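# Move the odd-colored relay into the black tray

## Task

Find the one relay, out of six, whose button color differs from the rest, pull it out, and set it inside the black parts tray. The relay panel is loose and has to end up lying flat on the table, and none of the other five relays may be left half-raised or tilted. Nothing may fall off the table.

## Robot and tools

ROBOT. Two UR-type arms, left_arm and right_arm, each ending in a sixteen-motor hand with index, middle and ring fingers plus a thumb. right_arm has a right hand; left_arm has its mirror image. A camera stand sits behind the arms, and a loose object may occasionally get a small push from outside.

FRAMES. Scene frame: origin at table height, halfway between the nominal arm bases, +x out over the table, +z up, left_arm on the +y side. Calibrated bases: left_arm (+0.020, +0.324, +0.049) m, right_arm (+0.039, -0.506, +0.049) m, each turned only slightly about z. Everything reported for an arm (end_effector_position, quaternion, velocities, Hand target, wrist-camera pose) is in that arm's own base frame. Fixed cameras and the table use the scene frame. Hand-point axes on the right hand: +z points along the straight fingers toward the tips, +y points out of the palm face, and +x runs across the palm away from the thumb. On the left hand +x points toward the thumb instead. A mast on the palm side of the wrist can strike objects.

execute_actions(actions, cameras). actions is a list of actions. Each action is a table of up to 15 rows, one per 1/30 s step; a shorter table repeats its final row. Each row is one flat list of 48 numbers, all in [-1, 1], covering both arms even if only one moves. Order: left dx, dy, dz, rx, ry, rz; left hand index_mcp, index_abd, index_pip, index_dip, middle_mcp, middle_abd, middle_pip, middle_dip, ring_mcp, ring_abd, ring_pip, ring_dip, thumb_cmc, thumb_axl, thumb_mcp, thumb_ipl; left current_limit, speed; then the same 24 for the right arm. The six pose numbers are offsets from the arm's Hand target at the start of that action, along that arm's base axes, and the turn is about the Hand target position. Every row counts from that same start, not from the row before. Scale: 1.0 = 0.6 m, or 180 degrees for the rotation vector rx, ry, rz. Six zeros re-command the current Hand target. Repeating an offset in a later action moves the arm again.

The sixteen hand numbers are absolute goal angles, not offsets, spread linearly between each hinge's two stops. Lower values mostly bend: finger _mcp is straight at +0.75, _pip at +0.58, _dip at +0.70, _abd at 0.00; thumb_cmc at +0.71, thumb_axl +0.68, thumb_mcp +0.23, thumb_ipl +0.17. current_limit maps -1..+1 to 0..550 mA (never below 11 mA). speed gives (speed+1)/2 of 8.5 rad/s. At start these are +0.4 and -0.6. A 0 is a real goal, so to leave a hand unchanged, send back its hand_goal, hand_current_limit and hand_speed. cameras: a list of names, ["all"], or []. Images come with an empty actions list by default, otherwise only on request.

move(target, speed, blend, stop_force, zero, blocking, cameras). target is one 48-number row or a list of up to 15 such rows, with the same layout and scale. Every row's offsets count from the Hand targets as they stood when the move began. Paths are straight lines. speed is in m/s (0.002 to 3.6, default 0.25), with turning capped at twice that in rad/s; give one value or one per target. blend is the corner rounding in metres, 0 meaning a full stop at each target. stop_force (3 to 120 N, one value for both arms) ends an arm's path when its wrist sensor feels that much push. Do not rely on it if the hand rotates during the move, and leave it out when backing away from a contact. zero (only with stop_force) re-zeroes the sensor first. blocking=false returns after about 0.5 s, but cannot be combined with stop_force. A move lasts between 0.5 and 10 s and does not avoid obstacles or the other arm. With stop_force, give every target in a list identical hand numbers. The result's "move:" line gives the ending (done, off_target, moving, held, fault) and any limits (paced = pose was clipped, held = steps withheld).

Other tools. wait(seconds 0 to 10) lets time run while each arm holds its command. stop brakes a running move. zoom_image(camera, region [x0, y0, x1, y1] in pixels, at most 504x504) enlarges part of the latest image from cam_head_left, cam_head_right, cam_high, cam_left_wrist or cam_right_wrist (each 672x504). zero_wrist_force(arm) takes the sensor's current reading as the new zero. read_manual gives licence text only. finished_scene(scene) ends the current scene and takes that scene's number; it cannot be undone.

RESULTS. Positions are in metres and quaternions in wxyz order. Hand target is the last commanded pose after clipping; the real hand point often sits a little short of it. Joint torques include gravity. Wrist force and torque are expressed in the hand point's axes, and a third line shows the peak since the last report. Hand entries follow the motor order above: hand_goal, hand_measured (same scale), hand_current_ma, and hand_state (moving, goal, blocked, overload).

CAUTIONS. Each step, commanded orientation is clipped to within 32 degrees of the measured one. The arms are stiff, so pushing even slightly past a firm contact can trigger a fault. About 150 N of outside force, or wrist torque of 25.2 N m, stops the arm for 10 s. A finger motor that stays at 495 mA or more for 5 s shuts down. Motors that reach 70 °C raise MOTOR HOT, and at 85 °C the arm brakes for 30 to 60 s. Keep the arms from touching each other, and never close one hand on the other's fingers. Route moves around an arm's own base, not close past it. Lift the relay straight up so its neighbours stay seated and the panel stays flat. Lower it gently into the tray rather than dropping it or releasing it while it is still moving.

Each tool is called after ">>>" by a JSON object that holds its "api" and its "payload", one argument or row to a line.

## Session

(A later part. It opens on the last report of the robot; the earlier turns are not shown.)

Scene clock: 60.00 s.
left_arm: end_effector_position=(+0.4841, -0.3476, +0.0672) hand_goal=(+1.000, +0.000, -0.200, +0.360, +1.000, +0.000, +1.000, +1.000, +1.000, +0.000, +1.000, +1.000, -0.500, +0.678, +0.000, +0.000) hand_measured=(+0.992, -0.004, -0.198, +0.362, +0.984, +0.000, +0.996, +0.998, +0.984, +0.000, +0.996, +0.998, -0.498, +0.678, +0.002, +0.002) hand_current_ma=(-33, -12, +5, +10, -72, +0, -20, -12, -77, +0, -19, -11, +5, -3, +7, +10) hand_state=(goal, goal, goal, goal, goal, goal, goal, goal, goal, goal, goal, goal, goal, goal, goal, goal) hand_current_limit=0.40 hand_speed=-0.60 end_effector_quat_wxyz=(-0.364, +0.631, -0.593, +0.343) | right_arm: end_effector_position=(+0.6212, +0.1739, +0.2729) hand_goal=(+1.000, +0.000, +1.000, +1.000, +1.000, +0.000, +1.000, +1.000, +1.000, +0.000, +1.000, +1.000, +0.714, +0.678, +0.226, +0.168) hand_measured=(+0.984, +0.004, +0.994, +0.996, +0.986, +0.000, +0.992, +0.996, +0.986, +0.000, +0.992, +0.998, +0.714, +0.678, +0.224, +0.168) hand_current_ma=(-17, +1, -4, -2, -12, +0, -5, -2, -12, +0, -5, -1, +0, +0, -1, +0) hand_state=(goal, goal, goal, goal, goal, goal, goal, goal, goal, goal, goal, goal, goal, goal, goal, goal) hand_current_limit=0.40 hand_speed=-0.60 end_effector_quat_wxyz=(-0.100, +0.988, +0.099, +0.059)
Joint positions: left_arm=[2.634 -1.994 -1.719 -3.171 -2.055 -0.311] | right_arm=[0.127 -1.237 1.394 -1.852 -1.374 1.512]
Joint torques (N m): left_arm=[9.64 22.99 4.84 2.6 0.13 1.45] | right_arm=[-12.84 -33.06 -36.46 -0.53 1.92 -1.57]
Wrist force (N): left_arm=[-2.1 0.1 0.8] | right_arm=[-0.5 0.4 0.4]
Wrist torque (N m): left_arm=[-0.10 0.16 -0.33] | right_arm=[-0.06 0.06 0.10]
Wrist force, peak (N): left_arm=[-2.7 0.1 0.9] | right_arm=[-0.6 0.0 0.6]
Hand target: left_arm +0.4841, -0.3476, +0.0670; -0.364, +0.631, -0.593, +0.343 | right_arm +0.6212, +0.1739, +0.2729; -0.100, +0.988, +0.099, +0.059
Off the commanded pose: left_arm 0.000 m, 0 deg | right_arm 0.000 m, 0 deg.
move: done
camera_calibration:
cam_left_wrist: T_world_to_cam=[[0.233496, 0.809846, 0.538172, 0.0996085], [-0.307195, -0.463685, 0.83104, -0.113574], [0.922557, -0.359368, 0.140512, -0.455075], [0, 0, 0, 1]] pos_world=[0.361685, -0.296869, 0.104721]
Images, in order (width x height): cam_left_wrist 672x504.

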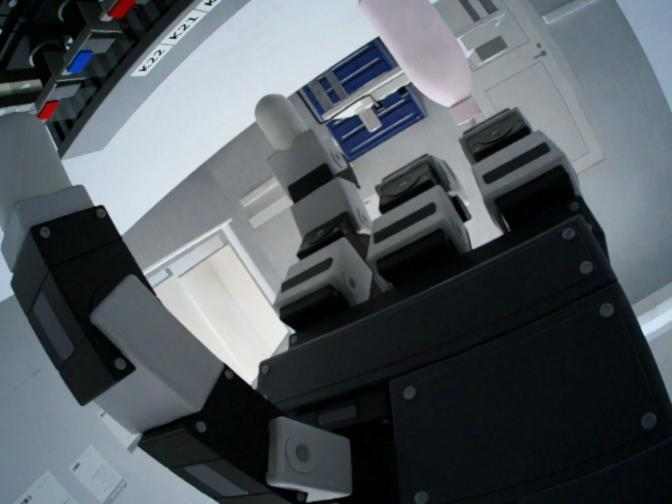

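>>> {"api": "move", "payload": {
  "target": [-0.008,-0.0133,-0.035,0,0,0, 1,0,-0.2,0.36,1,0,1,1,1,0,1,1,-0.5,0.678,0,0,0.4,-0.6, 0,0,0,0,0,0, 1,0,1,1,1,0,1,1,1,0,1,1,0.714,0.678,0.226,0.168,0.4,-0.6],
  "cameras": ["cam_left_wrist","cam_high"],
  "speed": 0.1
}}

>>> {"api": "zoom_image", "payload": {
  "camera": "cam_left_wrist",
  "region": [0, 0, 340, 250]
}}

>>> {"api": "zoom_image", "payload": {
  "camera": "cam_left_wrist",
  "region": [0, 20, 160, 140]
}}

Scene clock: 62.13 s.
left_arm: end_effector_position=(+0.4793, -0.3555, +0.0462) hand_goal=(+1.000, +0.000, -0.200, +0.360, +1.000, +0.000, +1.000, +1.000, +1.000, +0.000, +1.000, +1.000, -0.500, +0.678, +0.000, +0.000) hand_measured=(+0.992, -0.004, -0.198, +0.362, +0.984, +0.000, +0.996, +0.998, +0.984, +0.000, +0.996, +0.998, -0.498, +0.678, +0.002, +0.002) hand_current_ma=(-33, -12, +5, +10, -72, +0, -20, -12, -77, +0, -19, -11, +5, -3, +7, +10) hand_state=(goal, goal, goal, goal, goal, goal, goal, goal, goal, goal, goal, goal, goal, goal, goal, goal) hand_current_limit=0.40 hand_speed=-0.60 end_effector_quat_wxyz=(-0.364, +0.631, -0.593, +0.343) | right_arm: end_effector_position=(+0.6212, +0.1739, +0.2729) hand_goal=(+1.000, +0.000, +1.000, +1.000, +1.000, +0.000, +1.000, +1.000, +1.000, +0.000, +1.000, +1.000, +0.714, +0.678, +0.226, +0.168) hand_measured=(+0.984, +0.004, +0.994, +0.996, +0.986, +0.000, +0.992, +0.996, +0.986, +0.000, +0.992, +0.998, +0.714, +0.678, +0.224, +0.168) hand_current_ma=(-17, +1, -4, -2, -12, +0, -5, -2, -12, +0, -5, -1, +0, +0, -1, +0) hand_state=(goal, goal, goal, goal, goal, goal, goal, goal, goal, goal, goal, goal, goal, goal, goal, goal) hand_current_limit=0.40 hand_speed=-0.60 end_effector_quat_wxyz=(-0.100, +0.988, +0.099, +0.059)
Joint positions: left_arm=[2.613 -2.029 -1.731 -3.131 -2.072 -0.324] | right_arm=[0.127 -1.237 1.394 -1.852 -1.374 1.512]
Joint torques (N m): left_arm=[-8.12 24.39 4.71 2.72 -1.7 -1.07] | right_arm=[-12.52 -32.61 -36.08 -0.55 1.79 -1.58]
Wrist force (N): left_arm=[-2.3 0.0 0.7] | right_arm=[-0.6 0.2 0.4]
Wrist torque (N m): left_arm=[-0.11 0.18 -0.17] | right_arm=[-0.07 0.07 0.09]
Wrist force, peak (N): left_arm=[-2.7 0.0 1.1] | right_arm=[-0.6 0.2 0.4]
Hand target: left_arm +0.4793, -0.3556, +0.0460; -0.364, +0.631, -0.593, +0.343 | right_arm +0.6212, +0.1739, +0.2729; -0.100, +0.988, +0.099, +0.059
Off the commanded pose: left_arm 0.000 m, 0 deg | right_arm 0.000 m, 0 deg.
move: done
camera_calibration:
cam_left_wrist: T_world_to_cam=[[0.23347, 0.809809, 0.538239, 0.118344], [-0.307213, -0.463751, 0.830996, -0.101322], [0.922557, -0.359367, 0.140512, -0.450641], [0, 0, 0, 1]] pos_world=[0.356985, -0.304769, 0.0838207]
Images, in order (width x height): cam_high 672x504, cam_left_wrist 672x504.

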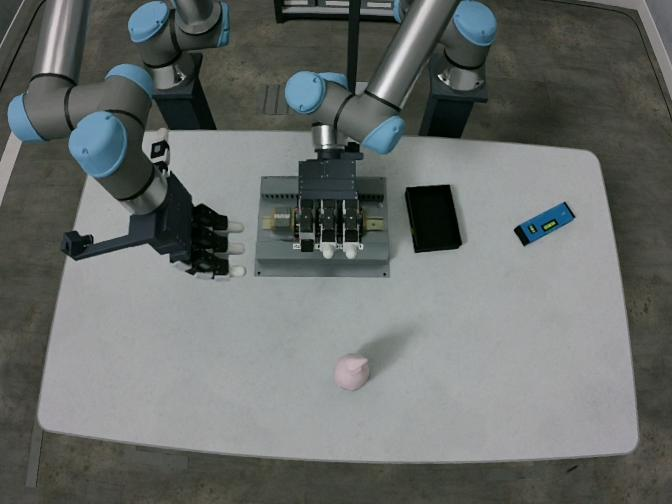

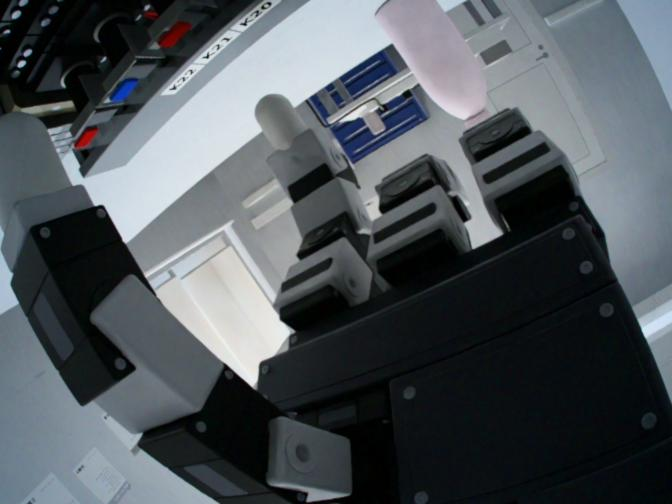

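Scaled by 1.482 from the camera's 672x504 image, which has a finer 960x720 frame.

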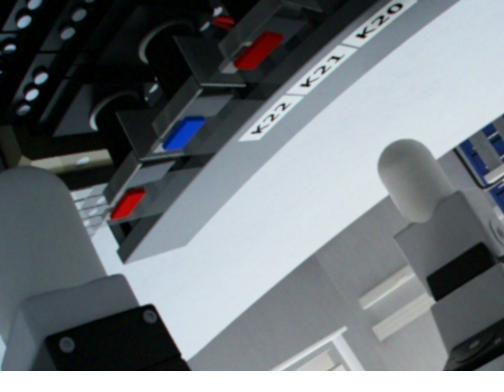

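Scaled by 3.150 from the camera's 672x504 image, which has a finer 960x720 frame.

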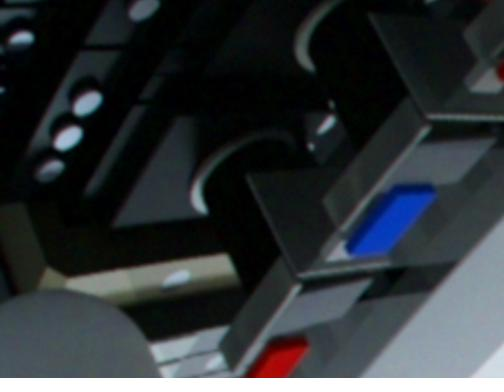

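>>> {"api": "zoom_image", "payload": {
  "camera": "cam_left_wrist",
  "region": [50, 0, 210, 120]
}}

Scaled by 3.150 from the camera's 672x504 image, which has a finer 960x720 frame.

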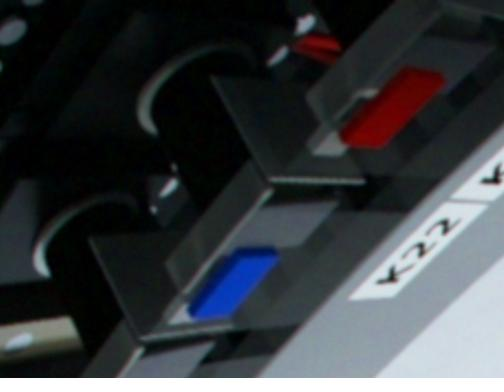

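>>> {"api": "move", "payload": {
  "target": [
    [-0.0133,0,0,0,0,0, 0.863,0,-0.679,0.362,1,0,1,1,1,0,1,1,-0.5,0.678,-0.112,0.059,0.4,-0.6, 0,0,0,0,0,0, 1,0,1,1,1,0,1,1,1,0,1,1,0.714,0.678,0.226,0.168,0.4,-0.6]
  ],
  "cameras": ["cam_left_wrist"],
  "speed": 0.1
}}

>>> {"api": "zoom_image", "payload": {
  "camera": "cam_left_wrist",
  "region": [0, 0, 340, 250]
}}

Scene clock: 65.07 s.
left_arm: end_effector_position=(+0.4715, -0.3556, +0.0460) hand_goal=(+0.864, +0.000, -0.678, +0.362, +1.000, +0.000, +1.000, +1.000, +1.000, +0.000, +1.000, +1.000, -0.500, +0.678, -0.112, +0.060) hand_measured=(+0.858, -0.004, -0.674, +0.362, +0.984, +0.000, +0.996, +0.998, +0.984, +0.000, +0.996, +0.998, -0.498, +0.678, -0.110, +0.058) hand_current_ma=(-26, -12, +18, +1, -72, +0, -20, -12, -77, +0, -19, -11, +5, -3, +11, -10) hand_state=(goal, goal, goal, goal, goal, goal, goal, goal, goal, goal, goal, goal, goal, goal, goal, goal) hand_current_limit=0.40 hand_speed=-0.60 end_effector_quat_wxyz=(-0.364, +0.631, -0.593, +0.343) | right_arm: end_effector_position=(+0.6212, +0.1739, +0.2729) hand_goal=(+1.000, +0.000, +1.000, +1.000, +1.000, +0.000, +1.000, +1.000, +1.000, +0.000, +1.000, +1.000, +0.714, +0.678, +0.226, +0.168) hand_measured=(+0.984, +0.004, +0.994, +0.996, +0.986, +0.000, +0.992, +0.996, +0.986, +0.000, +0.992, +0.998, +0.714, +0.678, +0.224, +0.168) hand_current_ma=(-17, +1, -4, -2, -12, +0, -5, -2, -12, +0, -5, -1, +0, +0, -1, +0) hand_state=(goal, goal, goal, goal, goal, goal, goal, goal, goal, goal, goal, goal, goal, goal, goal, goal) hand_current_limit=0.40 hand_speed=-0.60 end_effector_quat_wxyz=(-0.100, +0.988, +0.099, +0.059)
Joint positions: left_arm=[2.604 -2.019 -1.748 -3.127 -2.08 -0.33] | right_arm=[0.127 -1.237 1.394 -1.852 -1.374 1.512]
Joint torques (N m): left_arm=[-7.46 47.02 5.22 2.54 -1.57 -1.33] | right_arm=[-13.02 -32.97 -35.64 -0.45 1.91 -1.57]
Wrist force (N): left_arm=[-2.4 0.0 0.8] | right_arm=[-0.4 0.0 0.3]
Wrist torque (N m): left_arm=[-0.11 0.18 -0.16] | right_arm=[-0.09 0.05 0.10]
Wrist force, peak (N): left_arm=[-2.6 0.3 1.1] | right_arm=[-0.9 0.0 0.5]
Hand target: left_arm +0.4713, -0.3556, +0.0460; -0.364, +0.631, -0.593, +0.343 | right_arm +0.6212, +0.1739, +0.2729; -0.100, +0.988, +0.099, +0.059
Off the commanded pose: left_arm 0.000 m, 0 deg | right_arm 0.000 m, 0 deg.
move: done
camera_calibration:
cam_left_wrist: T_world_to_cam=[[0.23347, 0.809809, 0.538239, 0.120296], [-0.307213, -0.463751, 0.830996, -0.103582], [0.922557, -0.359367, 0.140512, -0.443325], [0, 0, 0, 1]] pos_world=[0.349085, -0.304769, 0.0836207]
Images, in order (width x height): cam_left_wrist 672x504.

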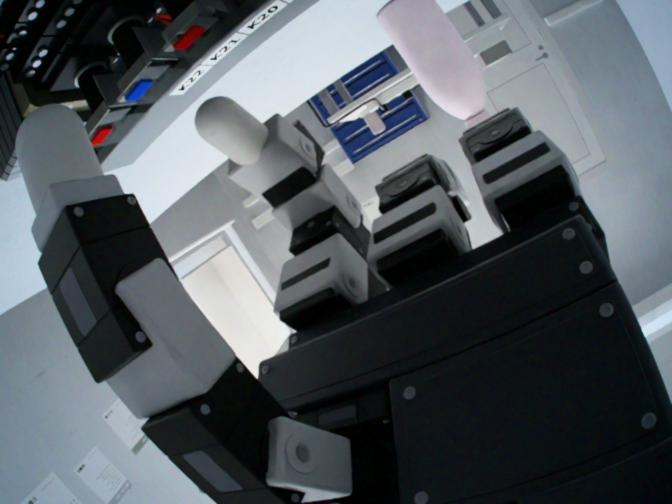

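Scaled by 1.482 from the camera's 672x504 image, which has a finer 960x720 frame.

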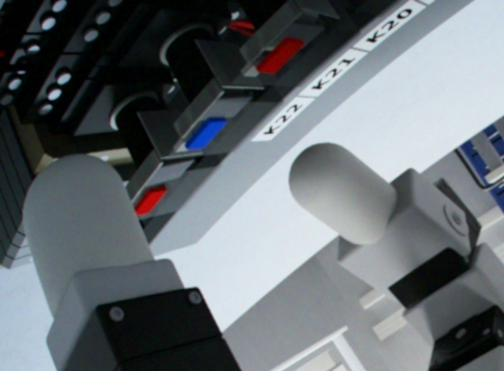

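>>> {"api": "zoom_image", "payload": {
  "camera": "cam_left_wrist",
  "region": [70, 0, 230, 120]
}}

Scaled by 3.150 from the camera's 672x504 image, which has a finer 960x720 frame.

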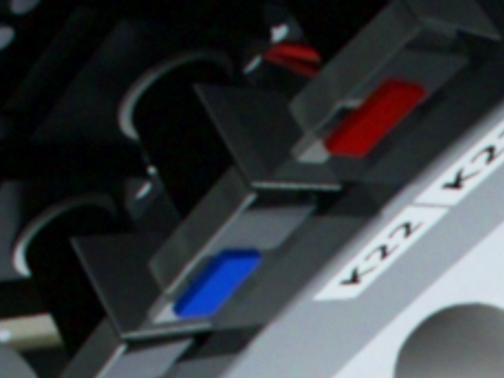

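>>> {"api": "move", "payload": {
  "target": [0.0133,-0.0015,-0.035,0,0,0, 0.863,0,-0.679,0.362,1,0,1,1,1,0,1,1,-0.5,0.678,-0.112,0.059,0.4,-0.6, 0,0,0,0,0,0, 1,0,1,1,1,0,1,1,1,0,1,1,0.714,0.678,0.226,0.168,0.4,-0.6],
  "cameras": ["cam_left_wrist","cam_high"],
  "speed": 0.08
}}

>>> {"api": "zoom_image", "payload": {
  "camera": "cam_left_wrist",
  "region": [0, 0, 340, 250]
}}

Scene clock: 70.70 s.
left_arm: end_effector_position=(+0.4792, -0.3565, +0.0252) hand_goal=(+0.864, +0.000, -0.678, +0.362, +1.000, +0.000, +1.000, +1.000, +1.000, +0.000, +1.000, +1.000, -0.500, +0.678, -0.112, +0.060) hand_measured=(+0.858, -0.004, -0.674, +0.362, +0.984, +0.000, +0.996, +0.998, +0.984, +0.000, +0.996, +0.998, -0.498, +0.678, -0.110, +0.058) hand_current_ma=(-26, -12, +18, +1, -72, +0, -20, -12, -77, +0, -19, -11, +5, -3, +11, -10) hand_state=(goal, goal, goal, goal, goal, goal, goal, goal, goal, goal, goal, goal, goal, goal, goal, goal) hand_current_limit=0.40 hand_speed=-0.60 end_effector_quat_wxyz=(-0.364, +0.631, -0.593, +0.343) | right_arm: end_effector_position=(+0.6212, +0.1739, +0.2729) hand_goal=(+1.000, +0.000, +1.000, +1.000, +1.000, +0.000, +1.000, +1.000, +1.000, +0.000, +1.000, +1.000, +0.714, +0.678, +0.226, +0.168) hand_measured=(+0.984, +0.004, +0.994, +0.996, +0.986, +0.000, +0.992, +0.996, +0.986, +0.000, +0.992, +0.998, +0.714, +0.678, +0.224, +0.168) hand_current_ma=(-17, +1, -4, -2, -12, +0, -5, -2, -12, +0, -5, -1, +0, +0, -1, +0) hand_state=(goal, goal, goal, goal, goal, goal, goal, goal, goal, goal, goal, goal, goal, goal, goal, goal) hand_current_limit=0.40 hand_speed=-0.60 end_effector_quat_wxyz=(-0.100, +0.988, +0.099, +0.059)
Joint positions: left_arm=[2.611 -2.06 -1.747 -3.084 -2.074 -0.325] | right_arm=[0.127 -1.237 1.394 -1.852 -1.374 1.512]
Joint torques (N m): left_arm=[10.36 25.8 26.82 2.59 1.01 1.44] | right_arm=[-12.96 -32.83 -35.72 -0.46 1.88 -1.53]
Wrist force (N): left_arm=[-2.3 -0.2 0.8] | right_arm=[-0.4 0.1 0.3]
Wrist torque (N m): left_arm=[-0.13 0.16 -0.34] | right_arm=[-0.08 0.05 0.10]
Wrist force, peak (N): left_arm=[-2.6 0.2 0.7] | right_arm=[-0.8 -0.1 0.5]
Hand target: left_arm +0.4793, -0.3565, +0.0250; -0.364, +0.631, -0.593, +0.343 | right_arm +0.6212, +0.1739, +0.2729; -0.100, +0.988, +0.099, +0.059
Off the commanded pose: left_arm 0.000 m, 0 deg | right_arm 0.000 m, 0 deg.
move: done
camera_calibration:
cam_left_wrist: T_world_to_cam=[[0.23347, 0.809809, 0.538239, 0.130423], [-0.307213, -0.463751, 0.830996, -0.0843494], [0.922557, -0.359367, 0.140512, -0.447829], [0, 0, 0, 1]] pos_world=[0.356785, -0.305669, 0.0628207]
Images, in order (width x height): cam_high 672x504, cam_left_wrist 672x504.

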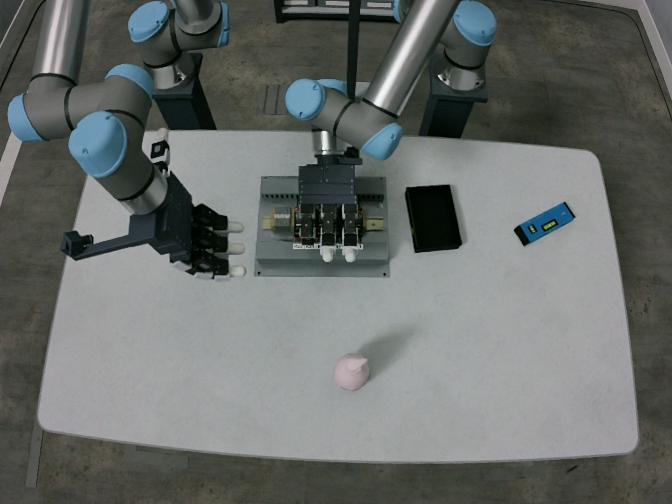

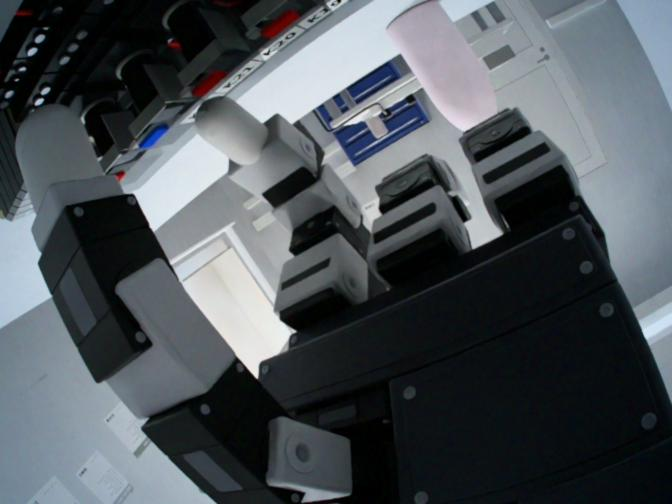

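Scaled by 1.482 from the camera's 672x504 image, which has a finer 960x720 frame.

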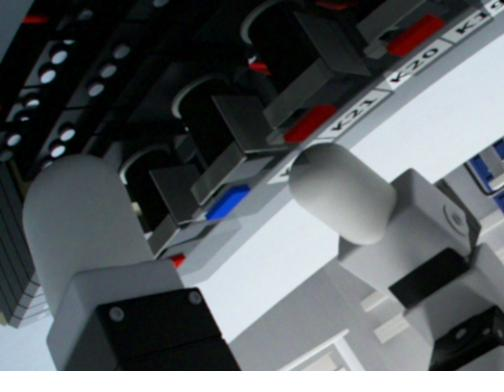

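>>> {"api": "zoom_image", "payload": {
  "camera": "cam_left_wrist",
  "region": [60, 30, 220, 190]
}}

Scaled by 3.150 from the camera's 672x504 image, which has a finer 960x720 frame.

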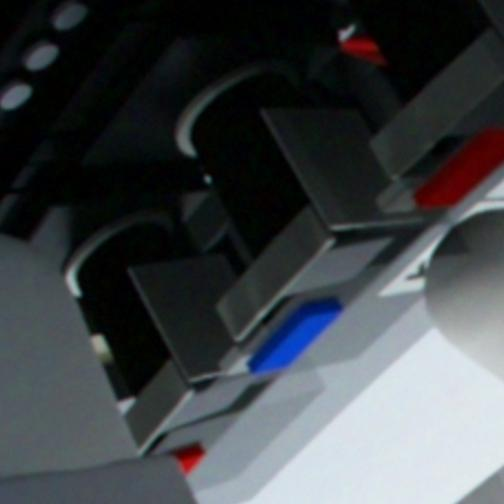

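>>> {"api": "move", "payload": {
  "target": [
    [0,0,-0.0133,0,0,0, 0.863,0,-0.679,0.362,1,0,1,1,1,0,1,1,-0.5,0.678,-0.112,0.059,0.4,-0.6, 0,0,0,0,0,0, 1,0,1,1,1,0,1,1,1,0,1,1,0.714,0.678,0.226,0.168,0.4,-0.6],
    [0,0,-0.0133,0,0,0, 0.70,0,-0.65,0.33,1,0,1,1,1,0,1,1,-0.5,0.678,-0.17,0.03,0.4,-0.8, 0,0,0,0,0,0, 1,0,1,1,1,0,1,1,1,0,1,1,0.714,0.678,0.226,0.168,0.4,-0.6]
  ],
  "cameras": ["cam_left_wrist"],
  "speed": 0.08
}}

>>> {"api": "zoom_image", "payload": {
  "camera": "cam_left_wrist",
  "region": [0, 0, 340, 250]
}}

Scene clock: 73.00 s.
left_arm: end_effector_position=(+0.4793, -0.3565, +0.0170) hand_goal=(+0.700, +0.000, -0.650, +0.330, +1.000, +0.000, +1.000, +1.000, +1.000, +0.000, +1.000, +1.000, -0.500, +0.678, -0.170, +0.030) hand_measured=(+0.708, -0.004, -0.648, +0.332, +0.984, +0.000, +0.996, +0.998, +0.984, +0.000, +0.996, +0.998, -0.498, +0.678, -0.168, +0.032) hand_current_ma=(+37, -12, +5, +13, -72, +0, -20, -12, -77, +0, -19, -11, +5, -3, +16, +13) hand_state=(goal, goal, goal, goal, goal, goal, goal, goal, goal, goal, goal, goal, goal, goal, goal, goal) hand_current_limit=0.40 hand_speed=-0.80 end_effector_quat_wxyz=(-0.364, +0.631, -0.593, +0.343) | right_arm: end_effector_position=(+0.6212, +0.1739, +0.2729) hand_goal=(+1.000, +0.000, +1.000, +1.000, +1.000, +0.000, +1.000, +1.000, +1.000, +0.000, +1.000, +1.000, +0.714, +0.678, +0.226, +0.168) hand_measured=(+0.984, +0.004, +0.994, +0.996, +0.986, +0.000, +0.992, +0.996, +0.986, +0.000, +0.992, +0.998, +0.714, +0.678, +0.224, +0.168) hand_current_ma=(-17, +1, -4, -2, -12, +0, -5, -2, -12, +0, -5, -1, +0, +0, -1, +0) hand_state=(goal, goal, goal, goal, goal, goal, goal, goal, goal, goal, goal, goal, goal, goal, goal, goal) hand_current_limit=0.40 hand_speed=-0.60 end_effector_quat_wxyz=(-0.100, +0.988, +0.099, +0.059)
Joint positions: left_arm=[2.611 -2.072 -1.753 -3.065 -2.074 -0.325] | right_arm=[0.127 -1.237 1.394 -1.852 -1.374 1.512]
Joint torques (N m): left_arm=[9.25 24.94 3.86 2.08 0.79 0.92] | right_arm=[-13.65 -32.38 -35.68 -0.5 1.89 -1.49]
Wrist force (N): left_arm=[-2.2 -0.5 1.1] | right_arm=[-0.4 0.1 0.4]
Wrist torque (N m): left_arm=[-0.08 0.13 -0.36] | right_arm=[-0.09 0.04 0.11]
Wrist force, peak (N): left_arm=[-2.3 -0.8 1.5] | right_arm=[-0.6 0.2 0.4]
Hand target: left_arm +0.4793, -0.3565, +0.0170; -0.364, +0.631, -0.593, +0.343 | right_arm +0.6212, +0.1739, +0.2729; -0.100, +0.988, +0.099, +0.059
Off the commanded pose: left_arm 0.000 m, 0 deg | right_arm 0.000 m, 0 deg.
move: done
camera_calibration:
cam_left_wrist: T_world_to_cam=[[0.233439, 0.809855, 0.538183, 0.134841], [-0.307276, -0.463674, 0.831016, -0.0774592], [0.922544, -0.359363, 0.140609, -0.446769], [0, 0, 0, 1]] pos_world=[0.356885, -0.305669, 0.0546206]
Images, in order (width x height): cam_left_wrist 672x504.

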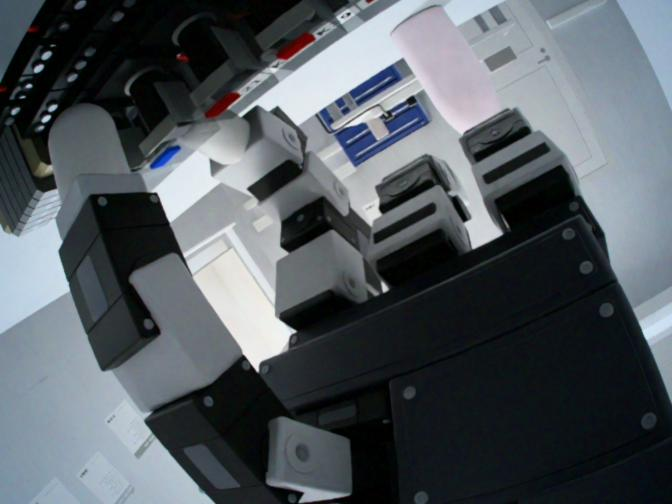

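Scaled by 1.482 from the camera's 672x504 image, which has a finer 960x720 frame.

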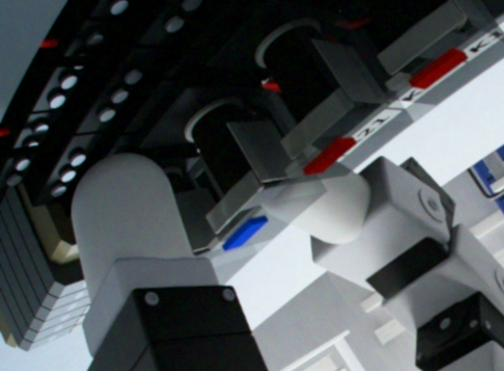

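>>> {"api": "zoom_image", "payload": {
  "camera": "cam_left_wrist",
  "region": [100, 60, 260, 200]
}}

Scaled by 3.150 from the camera's 672x504 image, which has a finer 960x720 frame.

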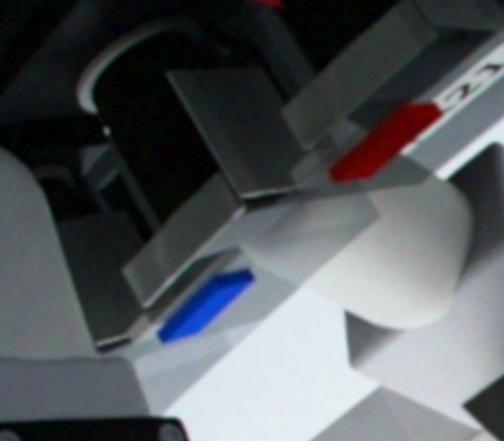

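>>> {"api": "move", "payload": {
  "target": [0,0,0,0,0,0, 0.45,0,-0.65,0.33,1,0,1,1,1,0,1,1,-0.5,0.678,-0.4,0.03,0.0,-0.92, 0,0,0,0,0,0, 1,0,1,1,1,0,1,1,1,0,1,1,0.714,0.678,0.226,0.168,0.4,-0.6],
  "cameras": ["cam_left_wrist"],
  "speed": 0.08
}}

>>> {"api": "zoom_image", "payload": {
  "camera": "cam_left_wrist",
  "region": [60, 30, 300, 210]
}}

Scene clock: 75.93 s.
left_arm: end_effector_position=(+0.4793, -0.3565, +0.0170) hand_goal=(+0.450, +0.000, -0.650, +0.330, +1.000, +0.000, +1.000, +1.000, +1.000, +0.000, +1.000, +1.000, -0.500, +0.678, -0.400, +0.030) hand_measured=(+0.700, -0.004, -0.642, +0.332, +0.984, +0.000, +0.996, +0.998, +0.984, +0.000, +0.996, +0.998, -0.498, +0.678, -0.238, +0.038) hand_current_ma=(+275, -12, +39, +10, -72, +0, -20, -12, -77, +0, -19, -11, +5, -3, +275, +54) hand_state=(blocked, goal, goal, goal, goal, goal, goal, goal, goal, goal, goal, goal, goal, goal, blocked, goal) hand_current_limit=0.00 hand_speed=-0.92 end_effector_quat_wxyz=(-0.364, +0.631, -0.593, +0.343) | right_arm: end_effector_position=(+0.6212, +0.1739, +0.2729) hand_goal=(+1.000, +0.000, +1.000, +1.000, +1.000, +0.000, +1.000, +1.000, +1.000, +0.000, +1.000, +1.000, +0.714, +0.678, +0.226, +0.168) hand_measured=(+0.984, +0.004, +0.994, +0.996, +0.986, +0.000, +0.992, +0.996, +0.986, +0.000, +0.992, +0.998, +0.714, +0.678, +0.224, +0.168) hand_current_ma=(-17, +1, -4, -2, -12, +0, -5, -2, -12, +0, -5, -1, +0, +0, -1, +0) hand_state=(goal, goal, goal, goal, goal, goal, goal, goal, goal, goal, goal, goal, goal, goal, goal, goal) hand_current_limit=0.40 hand_speed=-0.60 end_effector_quat_wxyz=(-0.100, +0.988, +0.099, +0.059)
Joint positions: left_arm=[2.611 -2.072 -1.753 -3.065 -2.074 -0.325] | right_arm=[0.127 -1.237 1.394 -1.852 -1.374 1.512]
Joint torques (N m): left_arm=[5.05 24.52 3.44 -0.54 0.85 1.29] | right_arm=[-13.3 -33.26 -35.88 -0.46 1.97 -1.63]
Wrist force (N): left_arm=[-2.3 -1.1 0.6] | right_arm=[-0.7 0.0 0.4]
Wrist torque (N m): left_arm=[-0.07 0.17 -0.39] | right_arm=[-0.10 0.08 0.08]
Wrist force, peak (N): left_arm=[-2.2 -2.3 2.3] | right_arm=[-0.6 0.0 0.6]
Hand target: left_arm +0.4793, -0.3565, +0.0170; -0.364, +0.631, -0.593, +0.343 | right_arm +0.6212, +0.1739, +0.2729; -0.100, +0.988, +0.099, +0.059
Off the commanded pose: left_arm 0.000 m, 0 deg | right_arm 0.000 m, 0 deg.
move: done
camera_calibration:
cam_left_wrist: T_world_to_cam=[[0.233413, 0.809818, 0.538251, 0.134835], [-0.307294, -0.46374, 0.830973, -0.0774703], [0.922545, -0.359361, 0.14061, -0.446768], [0, 0, 0, 1]] pos_world=[0.356885, -0.305669, 0.0546203]
Images, in order (width x height): cam_left_wrist 672x504.

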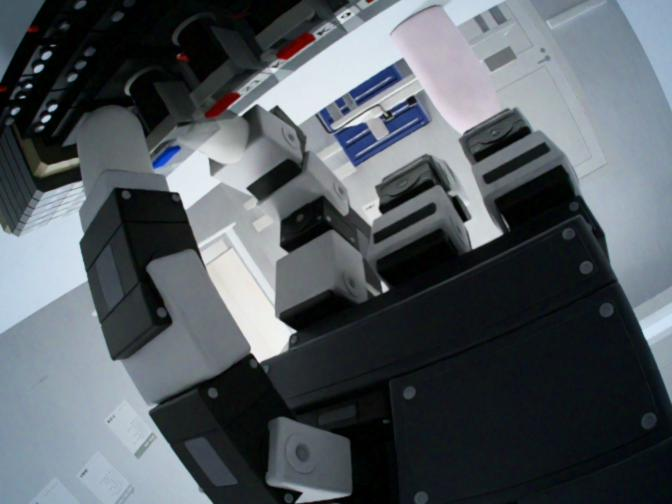

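Scaled by 2.100 from the camera's 672x504 image, which has a finer 960x720 frame.

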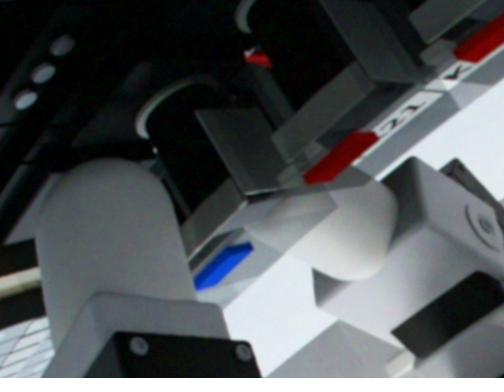

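>>> {"api": "move", "payload": {
  "target": [0,0,0,0,0,0, 0.3,0,-0.65,0.33,1,0,1,1,1,0,1,1,-0.5,0.678,-0.55,0.03,0.7,-0.92, 0,0,0,0,0,0, 1,0,1,1,1,0,1,1,1,0,1,1,0.714,0.678,0.226,0.168,0.4,-0.6],
  "speed": 0.08
}}

>>> {"api": "zero_wrist_force", "payload": {
  "arm": "left_arm"
}}

>>> {"api": "move", "payload": {
  "target": [0,0,0.005,0,0,0, 0.3,0,-0.65,0.33,1,0,1,1,1,0,1,1,-0.5,0.678,-0.55,0.03,0.7,-0.92, 0,0,0,0,0,0, 1,0,1,1,1,0,1,1,1,0,1,1,0.714,0.678,0.226,0.168,0.4,-0.6],
  "speed": 0.02,
  "cameras": ["cam_left_wrist"]
}}

Scene clock: 76.83 s.
left_arm: end_effector_position=(+0.4793, -0.3565, +0.0170) hand_goal=(+0.300, +0.000, -0.650, +0.330, +1.000, +0.000, +1.000, +1.000, +1.000, +0.000, +1.000, +1.000, -0.500, +0.678, -0.550, +0.030) hand_measured=(+0.694, -0.004, -0.634, +0.332, +0.984, +0.000, +0.996, +0.998, +0.984, +0.000, +0.996, +0.998, -0.498, +0.678, -0.246, +0.046) hand_current_ma=(+467, -12, +67, +8, -72, +0, -20, -12, -77, +0, -19, -11, +5, -3, +467, +96) hand_state=(blocked, goal, goal, goal, goal, goal, goal, goal, goal, goal, goal, goal, goal, goal, blocked, goal) hand_current_limit=0.70 hand_speed=-0.92 end_effector_quat_wxyz=(-0.364, +0.631, -0.593, +0.343) | right_arm: end_effector_position=(+0.6212, +0.1739, +0.2729) hand_goal=(+1.000, +0.000, +1.000, +1.000, +1.000, +0.000, +1.000, +1.000, +1.000, +0.000, +1.000, +1.000, +0.714, +0.678, +0.226, +0.168) hand_measured=(+0.984, +0.004, +0.994, +0.996, +0.986, +0.000, +0.992, +0.996, +0.986, +0.000, +0.992, +0.998, +0.714, +0.678, +0.224, +0.168) hand_current_ma=(-17, +1, -4, -2, -12, +0, -5, -2, -12, +0, -5, -1, +0, +0, -1, +0) hand_state=(goal, goal, goal, goal, goal, goal, goal, goal, goal, goal, goal, goal, goal, goal, goal, goal) hand_current_limit=0.40 hand_speed=-0.60 end_effector_quat_wxyz=(-0.100, +0.988, +0.099, +0.059)
Joint positions: left_arm=[2.611 -2.072 -1.753 -3.065 -2.074 -0.325] | right_arm=[0.127 -1.237 1.394 -1.852 -1.374 1.512]
Joint torques (N m): left_arm=[3.78 24.53 3.97 -1.39 0.83 1.35] | right_arm=[-13.58 -32.81 -36.2 -0.42 1.94 -1.51]
Wrist force (N): left_arm=[-2.2 -2.1 -0.2] | right_arm=[-0.3 0.1 0.3]
Wrist torque (N m): left_arm=[-0.11 0.18 -0.40] | right_arm=[-0.08 0.04 0.12]
Wrist force, peak (N): left_arm=[-2.2 -2.2 -0.1] | right_arm=[-0.6 -0.1 0.5]
Hand target: left_arm +0.4793, -0.3565, +0.0170; -0.364, +0.631, -0.593, +0.343 | right_arm +0.6212, +0.1739, +0.2729; -0.100, +0.988, +0.099, +0.059
Off the commanded pose: left_arm 0.000 m, 0 deg | right_arm 0.000 m, 0 deg.
move: done

Wrist force sensor zeroed.

Scene clock: 77.60 s.
left_arm: end_effector_position=(+0.4793, -0.3565, +0.0199) hand_goal=(+0.300, +0.000, -0.650, +0.330, +1.000, +0.000, +1.000, +1.000, +1.000, +0.000, +1.000, +1.000, -0.500, +0.678, -0.550, +0.030) hand_measured=(+0.674, -0.004, -0.608, +0.346, +0.984, +0.000, +0.996, +0.998, +0.984, +0.000, +0.996, +0.998, -0.500, +0.678, -0.248, +0.048) hand_current_ma=(+467, -12, +197, +78, -72, +0, -20, -12, -77, +0, -19, -11, -3, -2, +468, +115) hand_state=(blocked, goal, blocked, goal, goal, goal, goal, goal, goal, goal, goal, goal, goal, goal, blocked, goal) hand_current_limit=0.70 hand_speed=-0.92 end_effector_quat_wxyz=(-0.364, +0.631, -0.593, +0.343) | right_arm: end_effector_position=(+0.6212, +0.1739, +0.2729) hand_goal=(+1.000, +0.000, +1.000, +1.000, +1.000, +0.000, +1.000, +1.000, +1.000, +0.000, +1.000, +1.000, +0.714, +0.678, +0.226, +0.168) hand_measured=(+0.984, +0.004, +0.994, +0.996, +0.986, +0.000, +0.992, +0.996, +0.986, +0.000, +0.992, +0.998, +0.714, +0.678, +0.224, +0.168) hand_current_ma=(-17, +1, -4, -2, -12, +0, -5, -2, -12, +0, -5, -1, +0, +0, -1, +0) hand_state=(goal, goal, goal, goal, goal, goal, goal, goal, goal, goal, goal, goal, goal, goal, goal, goal) hand_current_limit=0.40 hand_speed=-0.60 end_effector_quat_wxyz=(-0.100, +0.988, +0.099, +0.059)
Joint positions: left_arm=[2.611 -2.068 -1.751 -3.072 -2.074 -0.325] | right_arm=[0.127 -1.237 1.394 -1.852 -1.374 1.512]
Joint torques (N m): left_arm=[3.52 48.57 27.24 -2.38 0.81 1.39] | right_arm=[-12.47 -33.07 -35.81 -0.53 1.96 -1.49]
Wrist force (N, zeroed by zero_wrist_force on left_arm): left_arm=[0.2 4.4 2.5] | right_arm=[-0.4 0.1 0.3]
Wrist torque (N m, zeroed by zero_wrist_force on left_arm): left_arm=[0.04 -0.05 0.10] | right_arm=[-0.08 0.05 0.11]
Wrist force, peak (N, zeroed by zero_wrist_force on left_arm): left_arm=[0.2 4.4 2.5] | right_arm=[-0.3 0.0 0.6]
Hand target: left_arm +0.4793, -0.3565, +0.0200; -0.364, +0.631, -0.593, +0.343 | right_arm +0.6212, +0.1739, +0.2729; -0.100, +0.988, +0.099, +0.059
Off the commanded pose: left_arm 0.000 m, 0 deg | right_arm 0.000 m, 0 deg.
move: done
camera_calibration:
cam_left_wrist: T_world_to_cam=[[0.23347, 0.809809, 0.538239, 0.133252], [-0.307213, -0.463751, 0.830996, -0.0799144], [0.922557, -0.359367, 0.140512, -0.447177], [0, 0, 0, 1]] pos_world=[0.356885, -0.305669, 0.0575207]
Images, in order (width x height): cam_left_wrist 672x504.

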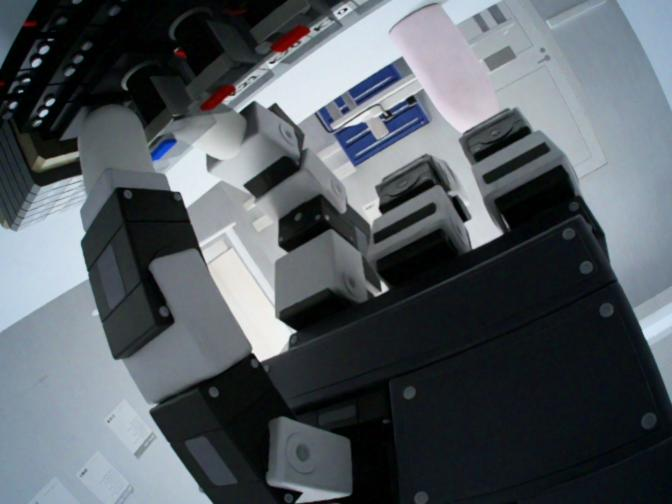

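>>> {"api": "move", "payload": {
  "target": [0,0,0.005,0,0,0, 0.3,0,-0.65,0.33,1,0,1,1,1,0,1,1,-0.5,0.678,-0.55,0.03,0.7,-0.92, 0,0,0,0,0,0, 1,0,1,1,1,0,1,1,1,0,1,1,0.714,0.678,0.226,0.168,0.4,-0.6],
  "speed": 0.02,
  "cameras": ["cam_left_wrist"]
}}

>>> {"api": "zoom_image", "payload": {
  "camera": "cam_left_wrist",
  "region": [60, 30, 300, 210]
}}

Scene clock: 78.57 s.
left_arm: end_effector_position=(+0.4793, -0.3565, +0.0228) hand_goal=(+0.300, +0.000, -0.650, +0.330, +1.000, +0.000, +1.000, +1.000, +1.000, +0.000, +1.000, +1.000, -0.500, +0.678, -0.550, +0.030) hand_measured=(+0.670, -0.004, -0.606, +0.348, +0.984, +0.000, +0.996, +0.998, +0.984, +0.000, +0.996, +0.998, -0.502, +0.678, -0.248, +0.048) hand_current_ma=(+467, -12, +208, +86, -72, +0, -20, -12, -77, +0, -19, -11, -6, -2, +468, +115) hand_state=(blocked, goal, blocked, goal, goal, goal, goal, goal, goal, goal, goal, goal, goal, goal, blocked, goal) hand_current_limit=0.70 hand_speed=-0.92 end_effector_quat_wxyz=(-0.364, +0.631, -0.593, +0.343) | right_arm: end_effector_position=(+0.6212, +0.1739, +0.2729) hand_goal=(+1.000, +0.000, +1.000, +1.000, +1.000, +0.000, +1.000, +1.000, +1.000, +0.000, +1.000, +1.000, +0.714, +0.678, +0.226, +0.168) hand_measured=(+0.984, +0.004, +0.994, +0.996, +0.986, +0.000, +0.992, +0.996, +0.986, +0.000, +0.992, +0.998, +0.714, +0.678, +0.224, +0.168) hand_current_ma=(-17, +1, -4, -2, -12, +0, -5, -2, -12, +0, -5, -1, +0, +0, -1, +0) hand_state=(goal, goal, goal, goal, goal, goal, goal, goal, goal, goal, goal, goal, goal, goal, goal, goal) hand_current_limit=0.40 hand_speed=-0.60 end_effector_quat_wxyz=(-0.100, +0.988, +0.099, +0.059)
Joint positions: left_arm=[2.611 -2.064 -1.749 -3.079 -2.074 -0.325] | right_arm=[0.127 -1.237 1.394 -1.852 -1.374 1.512]
Joint torques (N m): left_arm=[2.46 48.83 28.13 -2.29 0.89 1.23] | right_arm=[-13 -32.57 -35.86 -0.49 1.9 -1.45]
Wrist force (N, zeroed by zero_wrist_force on left_arm): left_arm=[-0.1 4.4 2.5] | right_arm=[-0.5 0.2 0.2]
Wrist torque (N m, zeroed by zero_wrist_force on left_arm): left_arm=[0.03 -0.05 0.09] | right_arm=[-0.05 0.07 0.11]
Wrist force, peak (N, zeroed by zero_wrist_force on left_arm): left_arm=[0.1 4.7 2.9] | right_arm=[-0.6 0.0 0.4]
Hand target: left_arm +0.4793, -0.3565, +0.0230; -0.364, +0.631, -0.593, +0.343 | right_arm +0.6212, +0.1739, +0.2729; -0.100, +0.988, +0.099, +0.059
Off the commanded pose: left_arm 0.000 m, 0 deg | right_arm 0.000 m, 0 deg.
move: done
camera_calibration:
cam_left_wrist: T_world_to_cam=[[0.233413, 0.809818, 0.538251, 0.131714], [-0.307294, -0.46374, 0.830973, -0.08229], [0.922545, -0.359361, 0.14061, -0.447584], [0, 0, 0, 1]] pos_world=[0.356885, -0.305669, 0.0604203]
Images, in order (width x height): cam_left_wrist 672x504.

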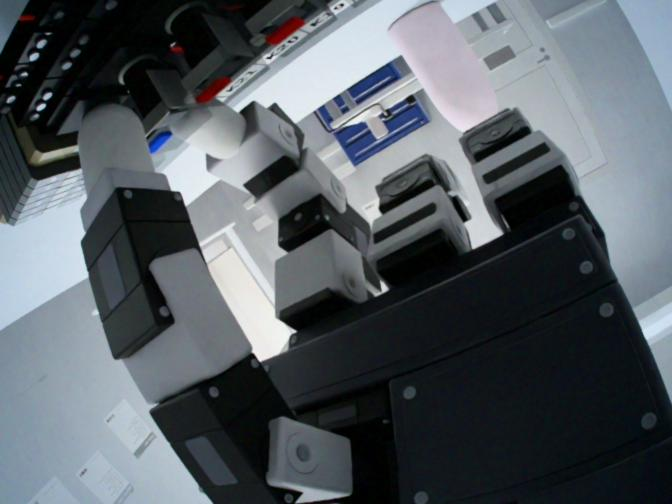

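Scaled by 2.100 from the camera's 672x504 image, which has a finer 960x720 frame.

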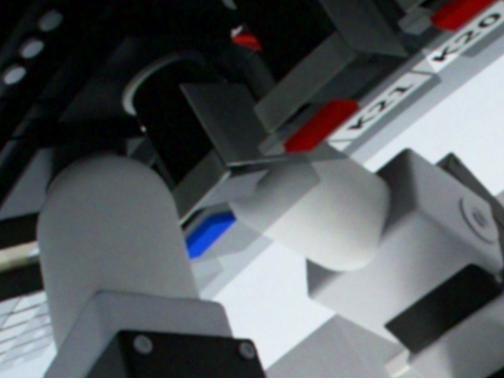

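>>> {"api": "move", "payload": {
  "target": [0,0,-0.013,0,0,0, 0.66,0,-0.65,0.33,1,0,1,1,1,0,1,1,-0.5,0.678,-0.2,0.03,0.4,-0.8, 0,0,0,0,0,0, 1,0,1,1,1,0,1,1,1,0,1,1,0.714,0.678,0.226,0.168,0.4,-0.6],
  "speed": 0.08
}}

>>> {"api": "move", "payload": {
  "target": [0,0,0,0,0,0, 0.3,0,-0.65,0.33,1,0,1,1,1,0,1,1,-0.5,0.678,-0.55,0.03,0.5,-0.8, 0,0,0,0,0,0, 1,0,1,1,1,0,1,1,1,0,1,1,0.714,0.678,0.226,0.168,0.4,-0.6],
  "cameras": ["cam_left_wrist"],
  "speed": 0.08
}}

>>> {"api": "zoom_image", "payload": {
  "camera": "cam_left_wrist",
  "region": [60, 30, 300, 210]
}}

Scene clock: 86.80 s.
left_arm: end_effector_position=(+0.4793, -0.3565, +0.0154) hand_goal=(+0.660, +0.000, -0.650, +0.330, +1.000, +0.000, +1.000, +1.000, +1.000, +0.000, +1.000, +1.000, -0.500, +0.678, -0.200, +0.030) hand_measured=(+0.686, -0.004, -0.620, +0.334, +0.984, +0.000, +0.996, +0.998, +0.984, +0.000, +0.996, +0.998, -0.502, +0.678, -0.202, +0.032) hand_current_ma=(+127, -12, +134, +21, -72, +0, -20, -12, -77, +0, -19, -11, -6, -2, -5, +15) hand_state=(blocked, goal, blocked, goal, goal, goal, goal, goal, goal, goal, goal, goal, goal, goal, goal, goal) hand_current_limit=0.40 hand_speed=-0.80 end_effector_quat_wxyz=(-0.364, +0.631, -0.593, +0.343) | right_arm: end_effector_position=(+0.6212, +0.1739, +0.2729) hand_goal=(+1.000, +0.000, +1.000, +1.000, +1.000, +0.000, +1.000, +1.000, +1.000, +0.000, +1.000, +1.000, +0.714, +0.678, +0.226, +0.168) hand_measured=(+0.984, +0.004, +0.994, +0.996, +0.986, +0.000, +0.992, +0.996, +0.986, +0.000, +0.992, +0.998, +0.714, +0.678, +0.224, +0.168) hand_current_ma=(-17, +1, -4, -2, -12, +0, -5, -2, -12, +0, -5, -1, +0, +0, -1, +0) hand_state=(goal, goal, goal, goal, goal, goal, goal, goal, goal, goal, goal, goal, goal, goal, goal, goal) hand_current_limit=0.40 hand_speed=-0.60 end_effector_quat_wxyz=(-0.100, +0.988, +0.099, +0.059)
Joint positions: left_arm=[2.611 -2.075 -1.755 -3.062 -2.074 -0.325] | right_arm=[0.127 -1.237 1.394 -1.852 -1.374 1.512]
Joint torques (N m): left_arm=[-2.64 24.31 2.44 1.92 0.69 -0.75] | right_arm=[-12.99 -32.9 -36.28 -0.55 1.85 -1.54]
Wrist force (N, zeroed by zero_wrist_force on left_arm): left_arm=[-0.1 -0.3 2.3] | right_arm=[-0.3 0.1 0.1]
Wrist torque (N m, zeroed by zero_wrist_force on left_arm): left_arm=[0.03 -0.06 0.01] | right_arm=[-0.07 0.04 0.13]
Wrist force, peak (N, zeroed by zero_wrist_force on left_arm): left_arm=[0.0 4.8 2.7] | right_arm=[-0.6 0.0 0.6]
Hand target: left_arm +0.4793, -0.3565, +0.0152; -0.364, +0.631, -0.593, +0.343 | right_arm +0.6212, +0.1739, +0.2729; -0.100, +0.988, +0.099, +0.059
Off the commanded pose: left_arm 0.000 m, 0 deg | right_arm 0.000 m, 0 deg.
move: done

Scene clock: 87.30 s.
left_arm: end_effector_position=(+0.4793, -0.3565, +0.0152) hand_goal=(+0.300, +0.000, -0.650, +0.330, +1.000, +0.000, +1.000, +1.000, +1.000, +0.000, +1.000, +1.000, -0.500, +0.678, -0.550, +0.030) hand_measured=(+0.684, -0.004, -0.620, +0.334, +0.984, +0.000, +0.996, +0.998, +0.984, +0.000, +0.996, +0.998, -0.502, +0.678, -0.244, +0.044) hand_current_ma=(+413, -12, +134, +17, -72, +0, -20, -12, -77, +0, -19, -11, -6, -2, +413, +81) hand_state=(blocked, goal, blocked, goal, goal, goal, goal, goal, goal, goal, goal, goal, goal, goal, blocked, goal) hand_current_limit=0.50 hand_speed=-0.80 end_effector_quat_wxyz=(-0.364, +0.631, -0.593, +0.343) | right_arm: end_effector_position=(+0.6212, +0.1739, +0.2729) hand_goal=(+1.000, +0.000, +1.000, +1.000, +1.000, +0.000, +1.000, +1.000, +1.000, +0.000, +1.000, +1.000, +0.714, +0.678, +0.226, +0.168) hand_measured=(+0.984, +0.004, +0.994, +0.996, +0.986, +0.000, +0.992, +0.996, +0.986, +0.000, +0.992, +0.998, +0.714, +0.678, +0.224, +0.168) hand_current_ma=(-17, +1, -4, -2, -12, +0, -5, -2, -12, +0, -5, -1, +0, +0, -1, +0) hand_state=(goal, goal, goal, goal, goal, goal, goal, goal, goal, goal, goal, goal, goal, goal, goal, goal) hand_current_limit=0.40 hand_speed=-0.60 end_effector_quat_wxyz=(-0.100, +0.988, +0.099, +0.059)
Joint positions: left_arm=[2.611 -2.075 -1.755 -3.061 -2.074 -0.325] | right_arm=[0.127 -1.237 1.394 -1.852 -1.374 1.512]
Joint torques (N m): left_arm=[-3.41 22.89 2.91 1.94 0.75 -0.59] | right_arm=[-12.37 -33.54 -35.54 -0.5 2.05 -1.41]
Wrist force (N, zeroed by zero_wrist_force on left_arm): left_arm=[0.2 -0.7 -0.1] | right_arm=[-0.4 0.1 0.5]
Wrist torque (N m, zeroed by zero_wrist_force on left_arm): left_arm=[0.03 -0.03 0.01] | right_arm=[-0.10 0.04 0.11]
Wrist force, peak (N, zeroed by zero_wrist_force on left_arm): left_arm=[-0.2 -0.8 2.9] | right_arm=[-0.7 0.1 0.5]
Hand target: left_arm +0.4793, -0.3565, +0.0152; -0.364, +0.631, -0.593, +0.343 | right_arm +0.6212, +0.1739, +0.2729; -0.100, +0.988, +0.099, +0.059
Off the commanded pose: left_arm 0.000 m, 0 deg | right_arm 0.000 m, 0 deg.
move: done
camera_calibration:
cam_left_wrist: T_world_to_cam=[[0.23347, 0.809809, 0.538239, 0.135782], [-0.307213, -0.463751, 0.830996, -0.0760087], [0.922557, -0.359367, 0.140512, -0.446516], [0, 0, 0, 1]] pos_world=[0.356885, -0.305669, 0.0528207]
Images, in order (width x height): cam_left_wrist 672x504.

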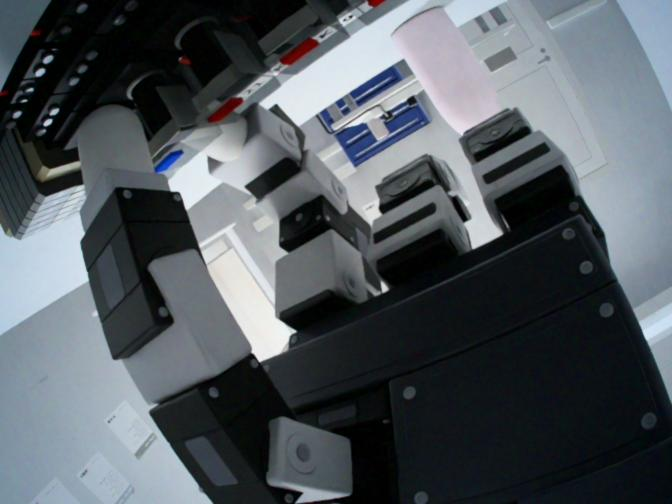

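Scaled by 2.100 from the camera's 672x504 image, which has a finer 960x720 frame.

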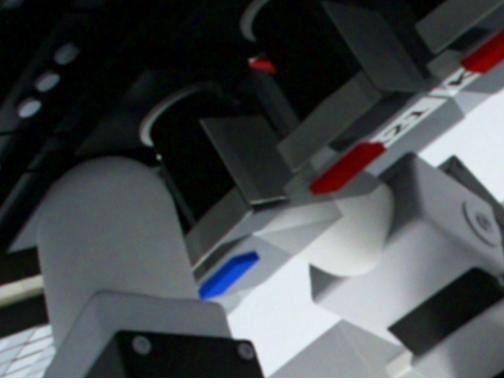

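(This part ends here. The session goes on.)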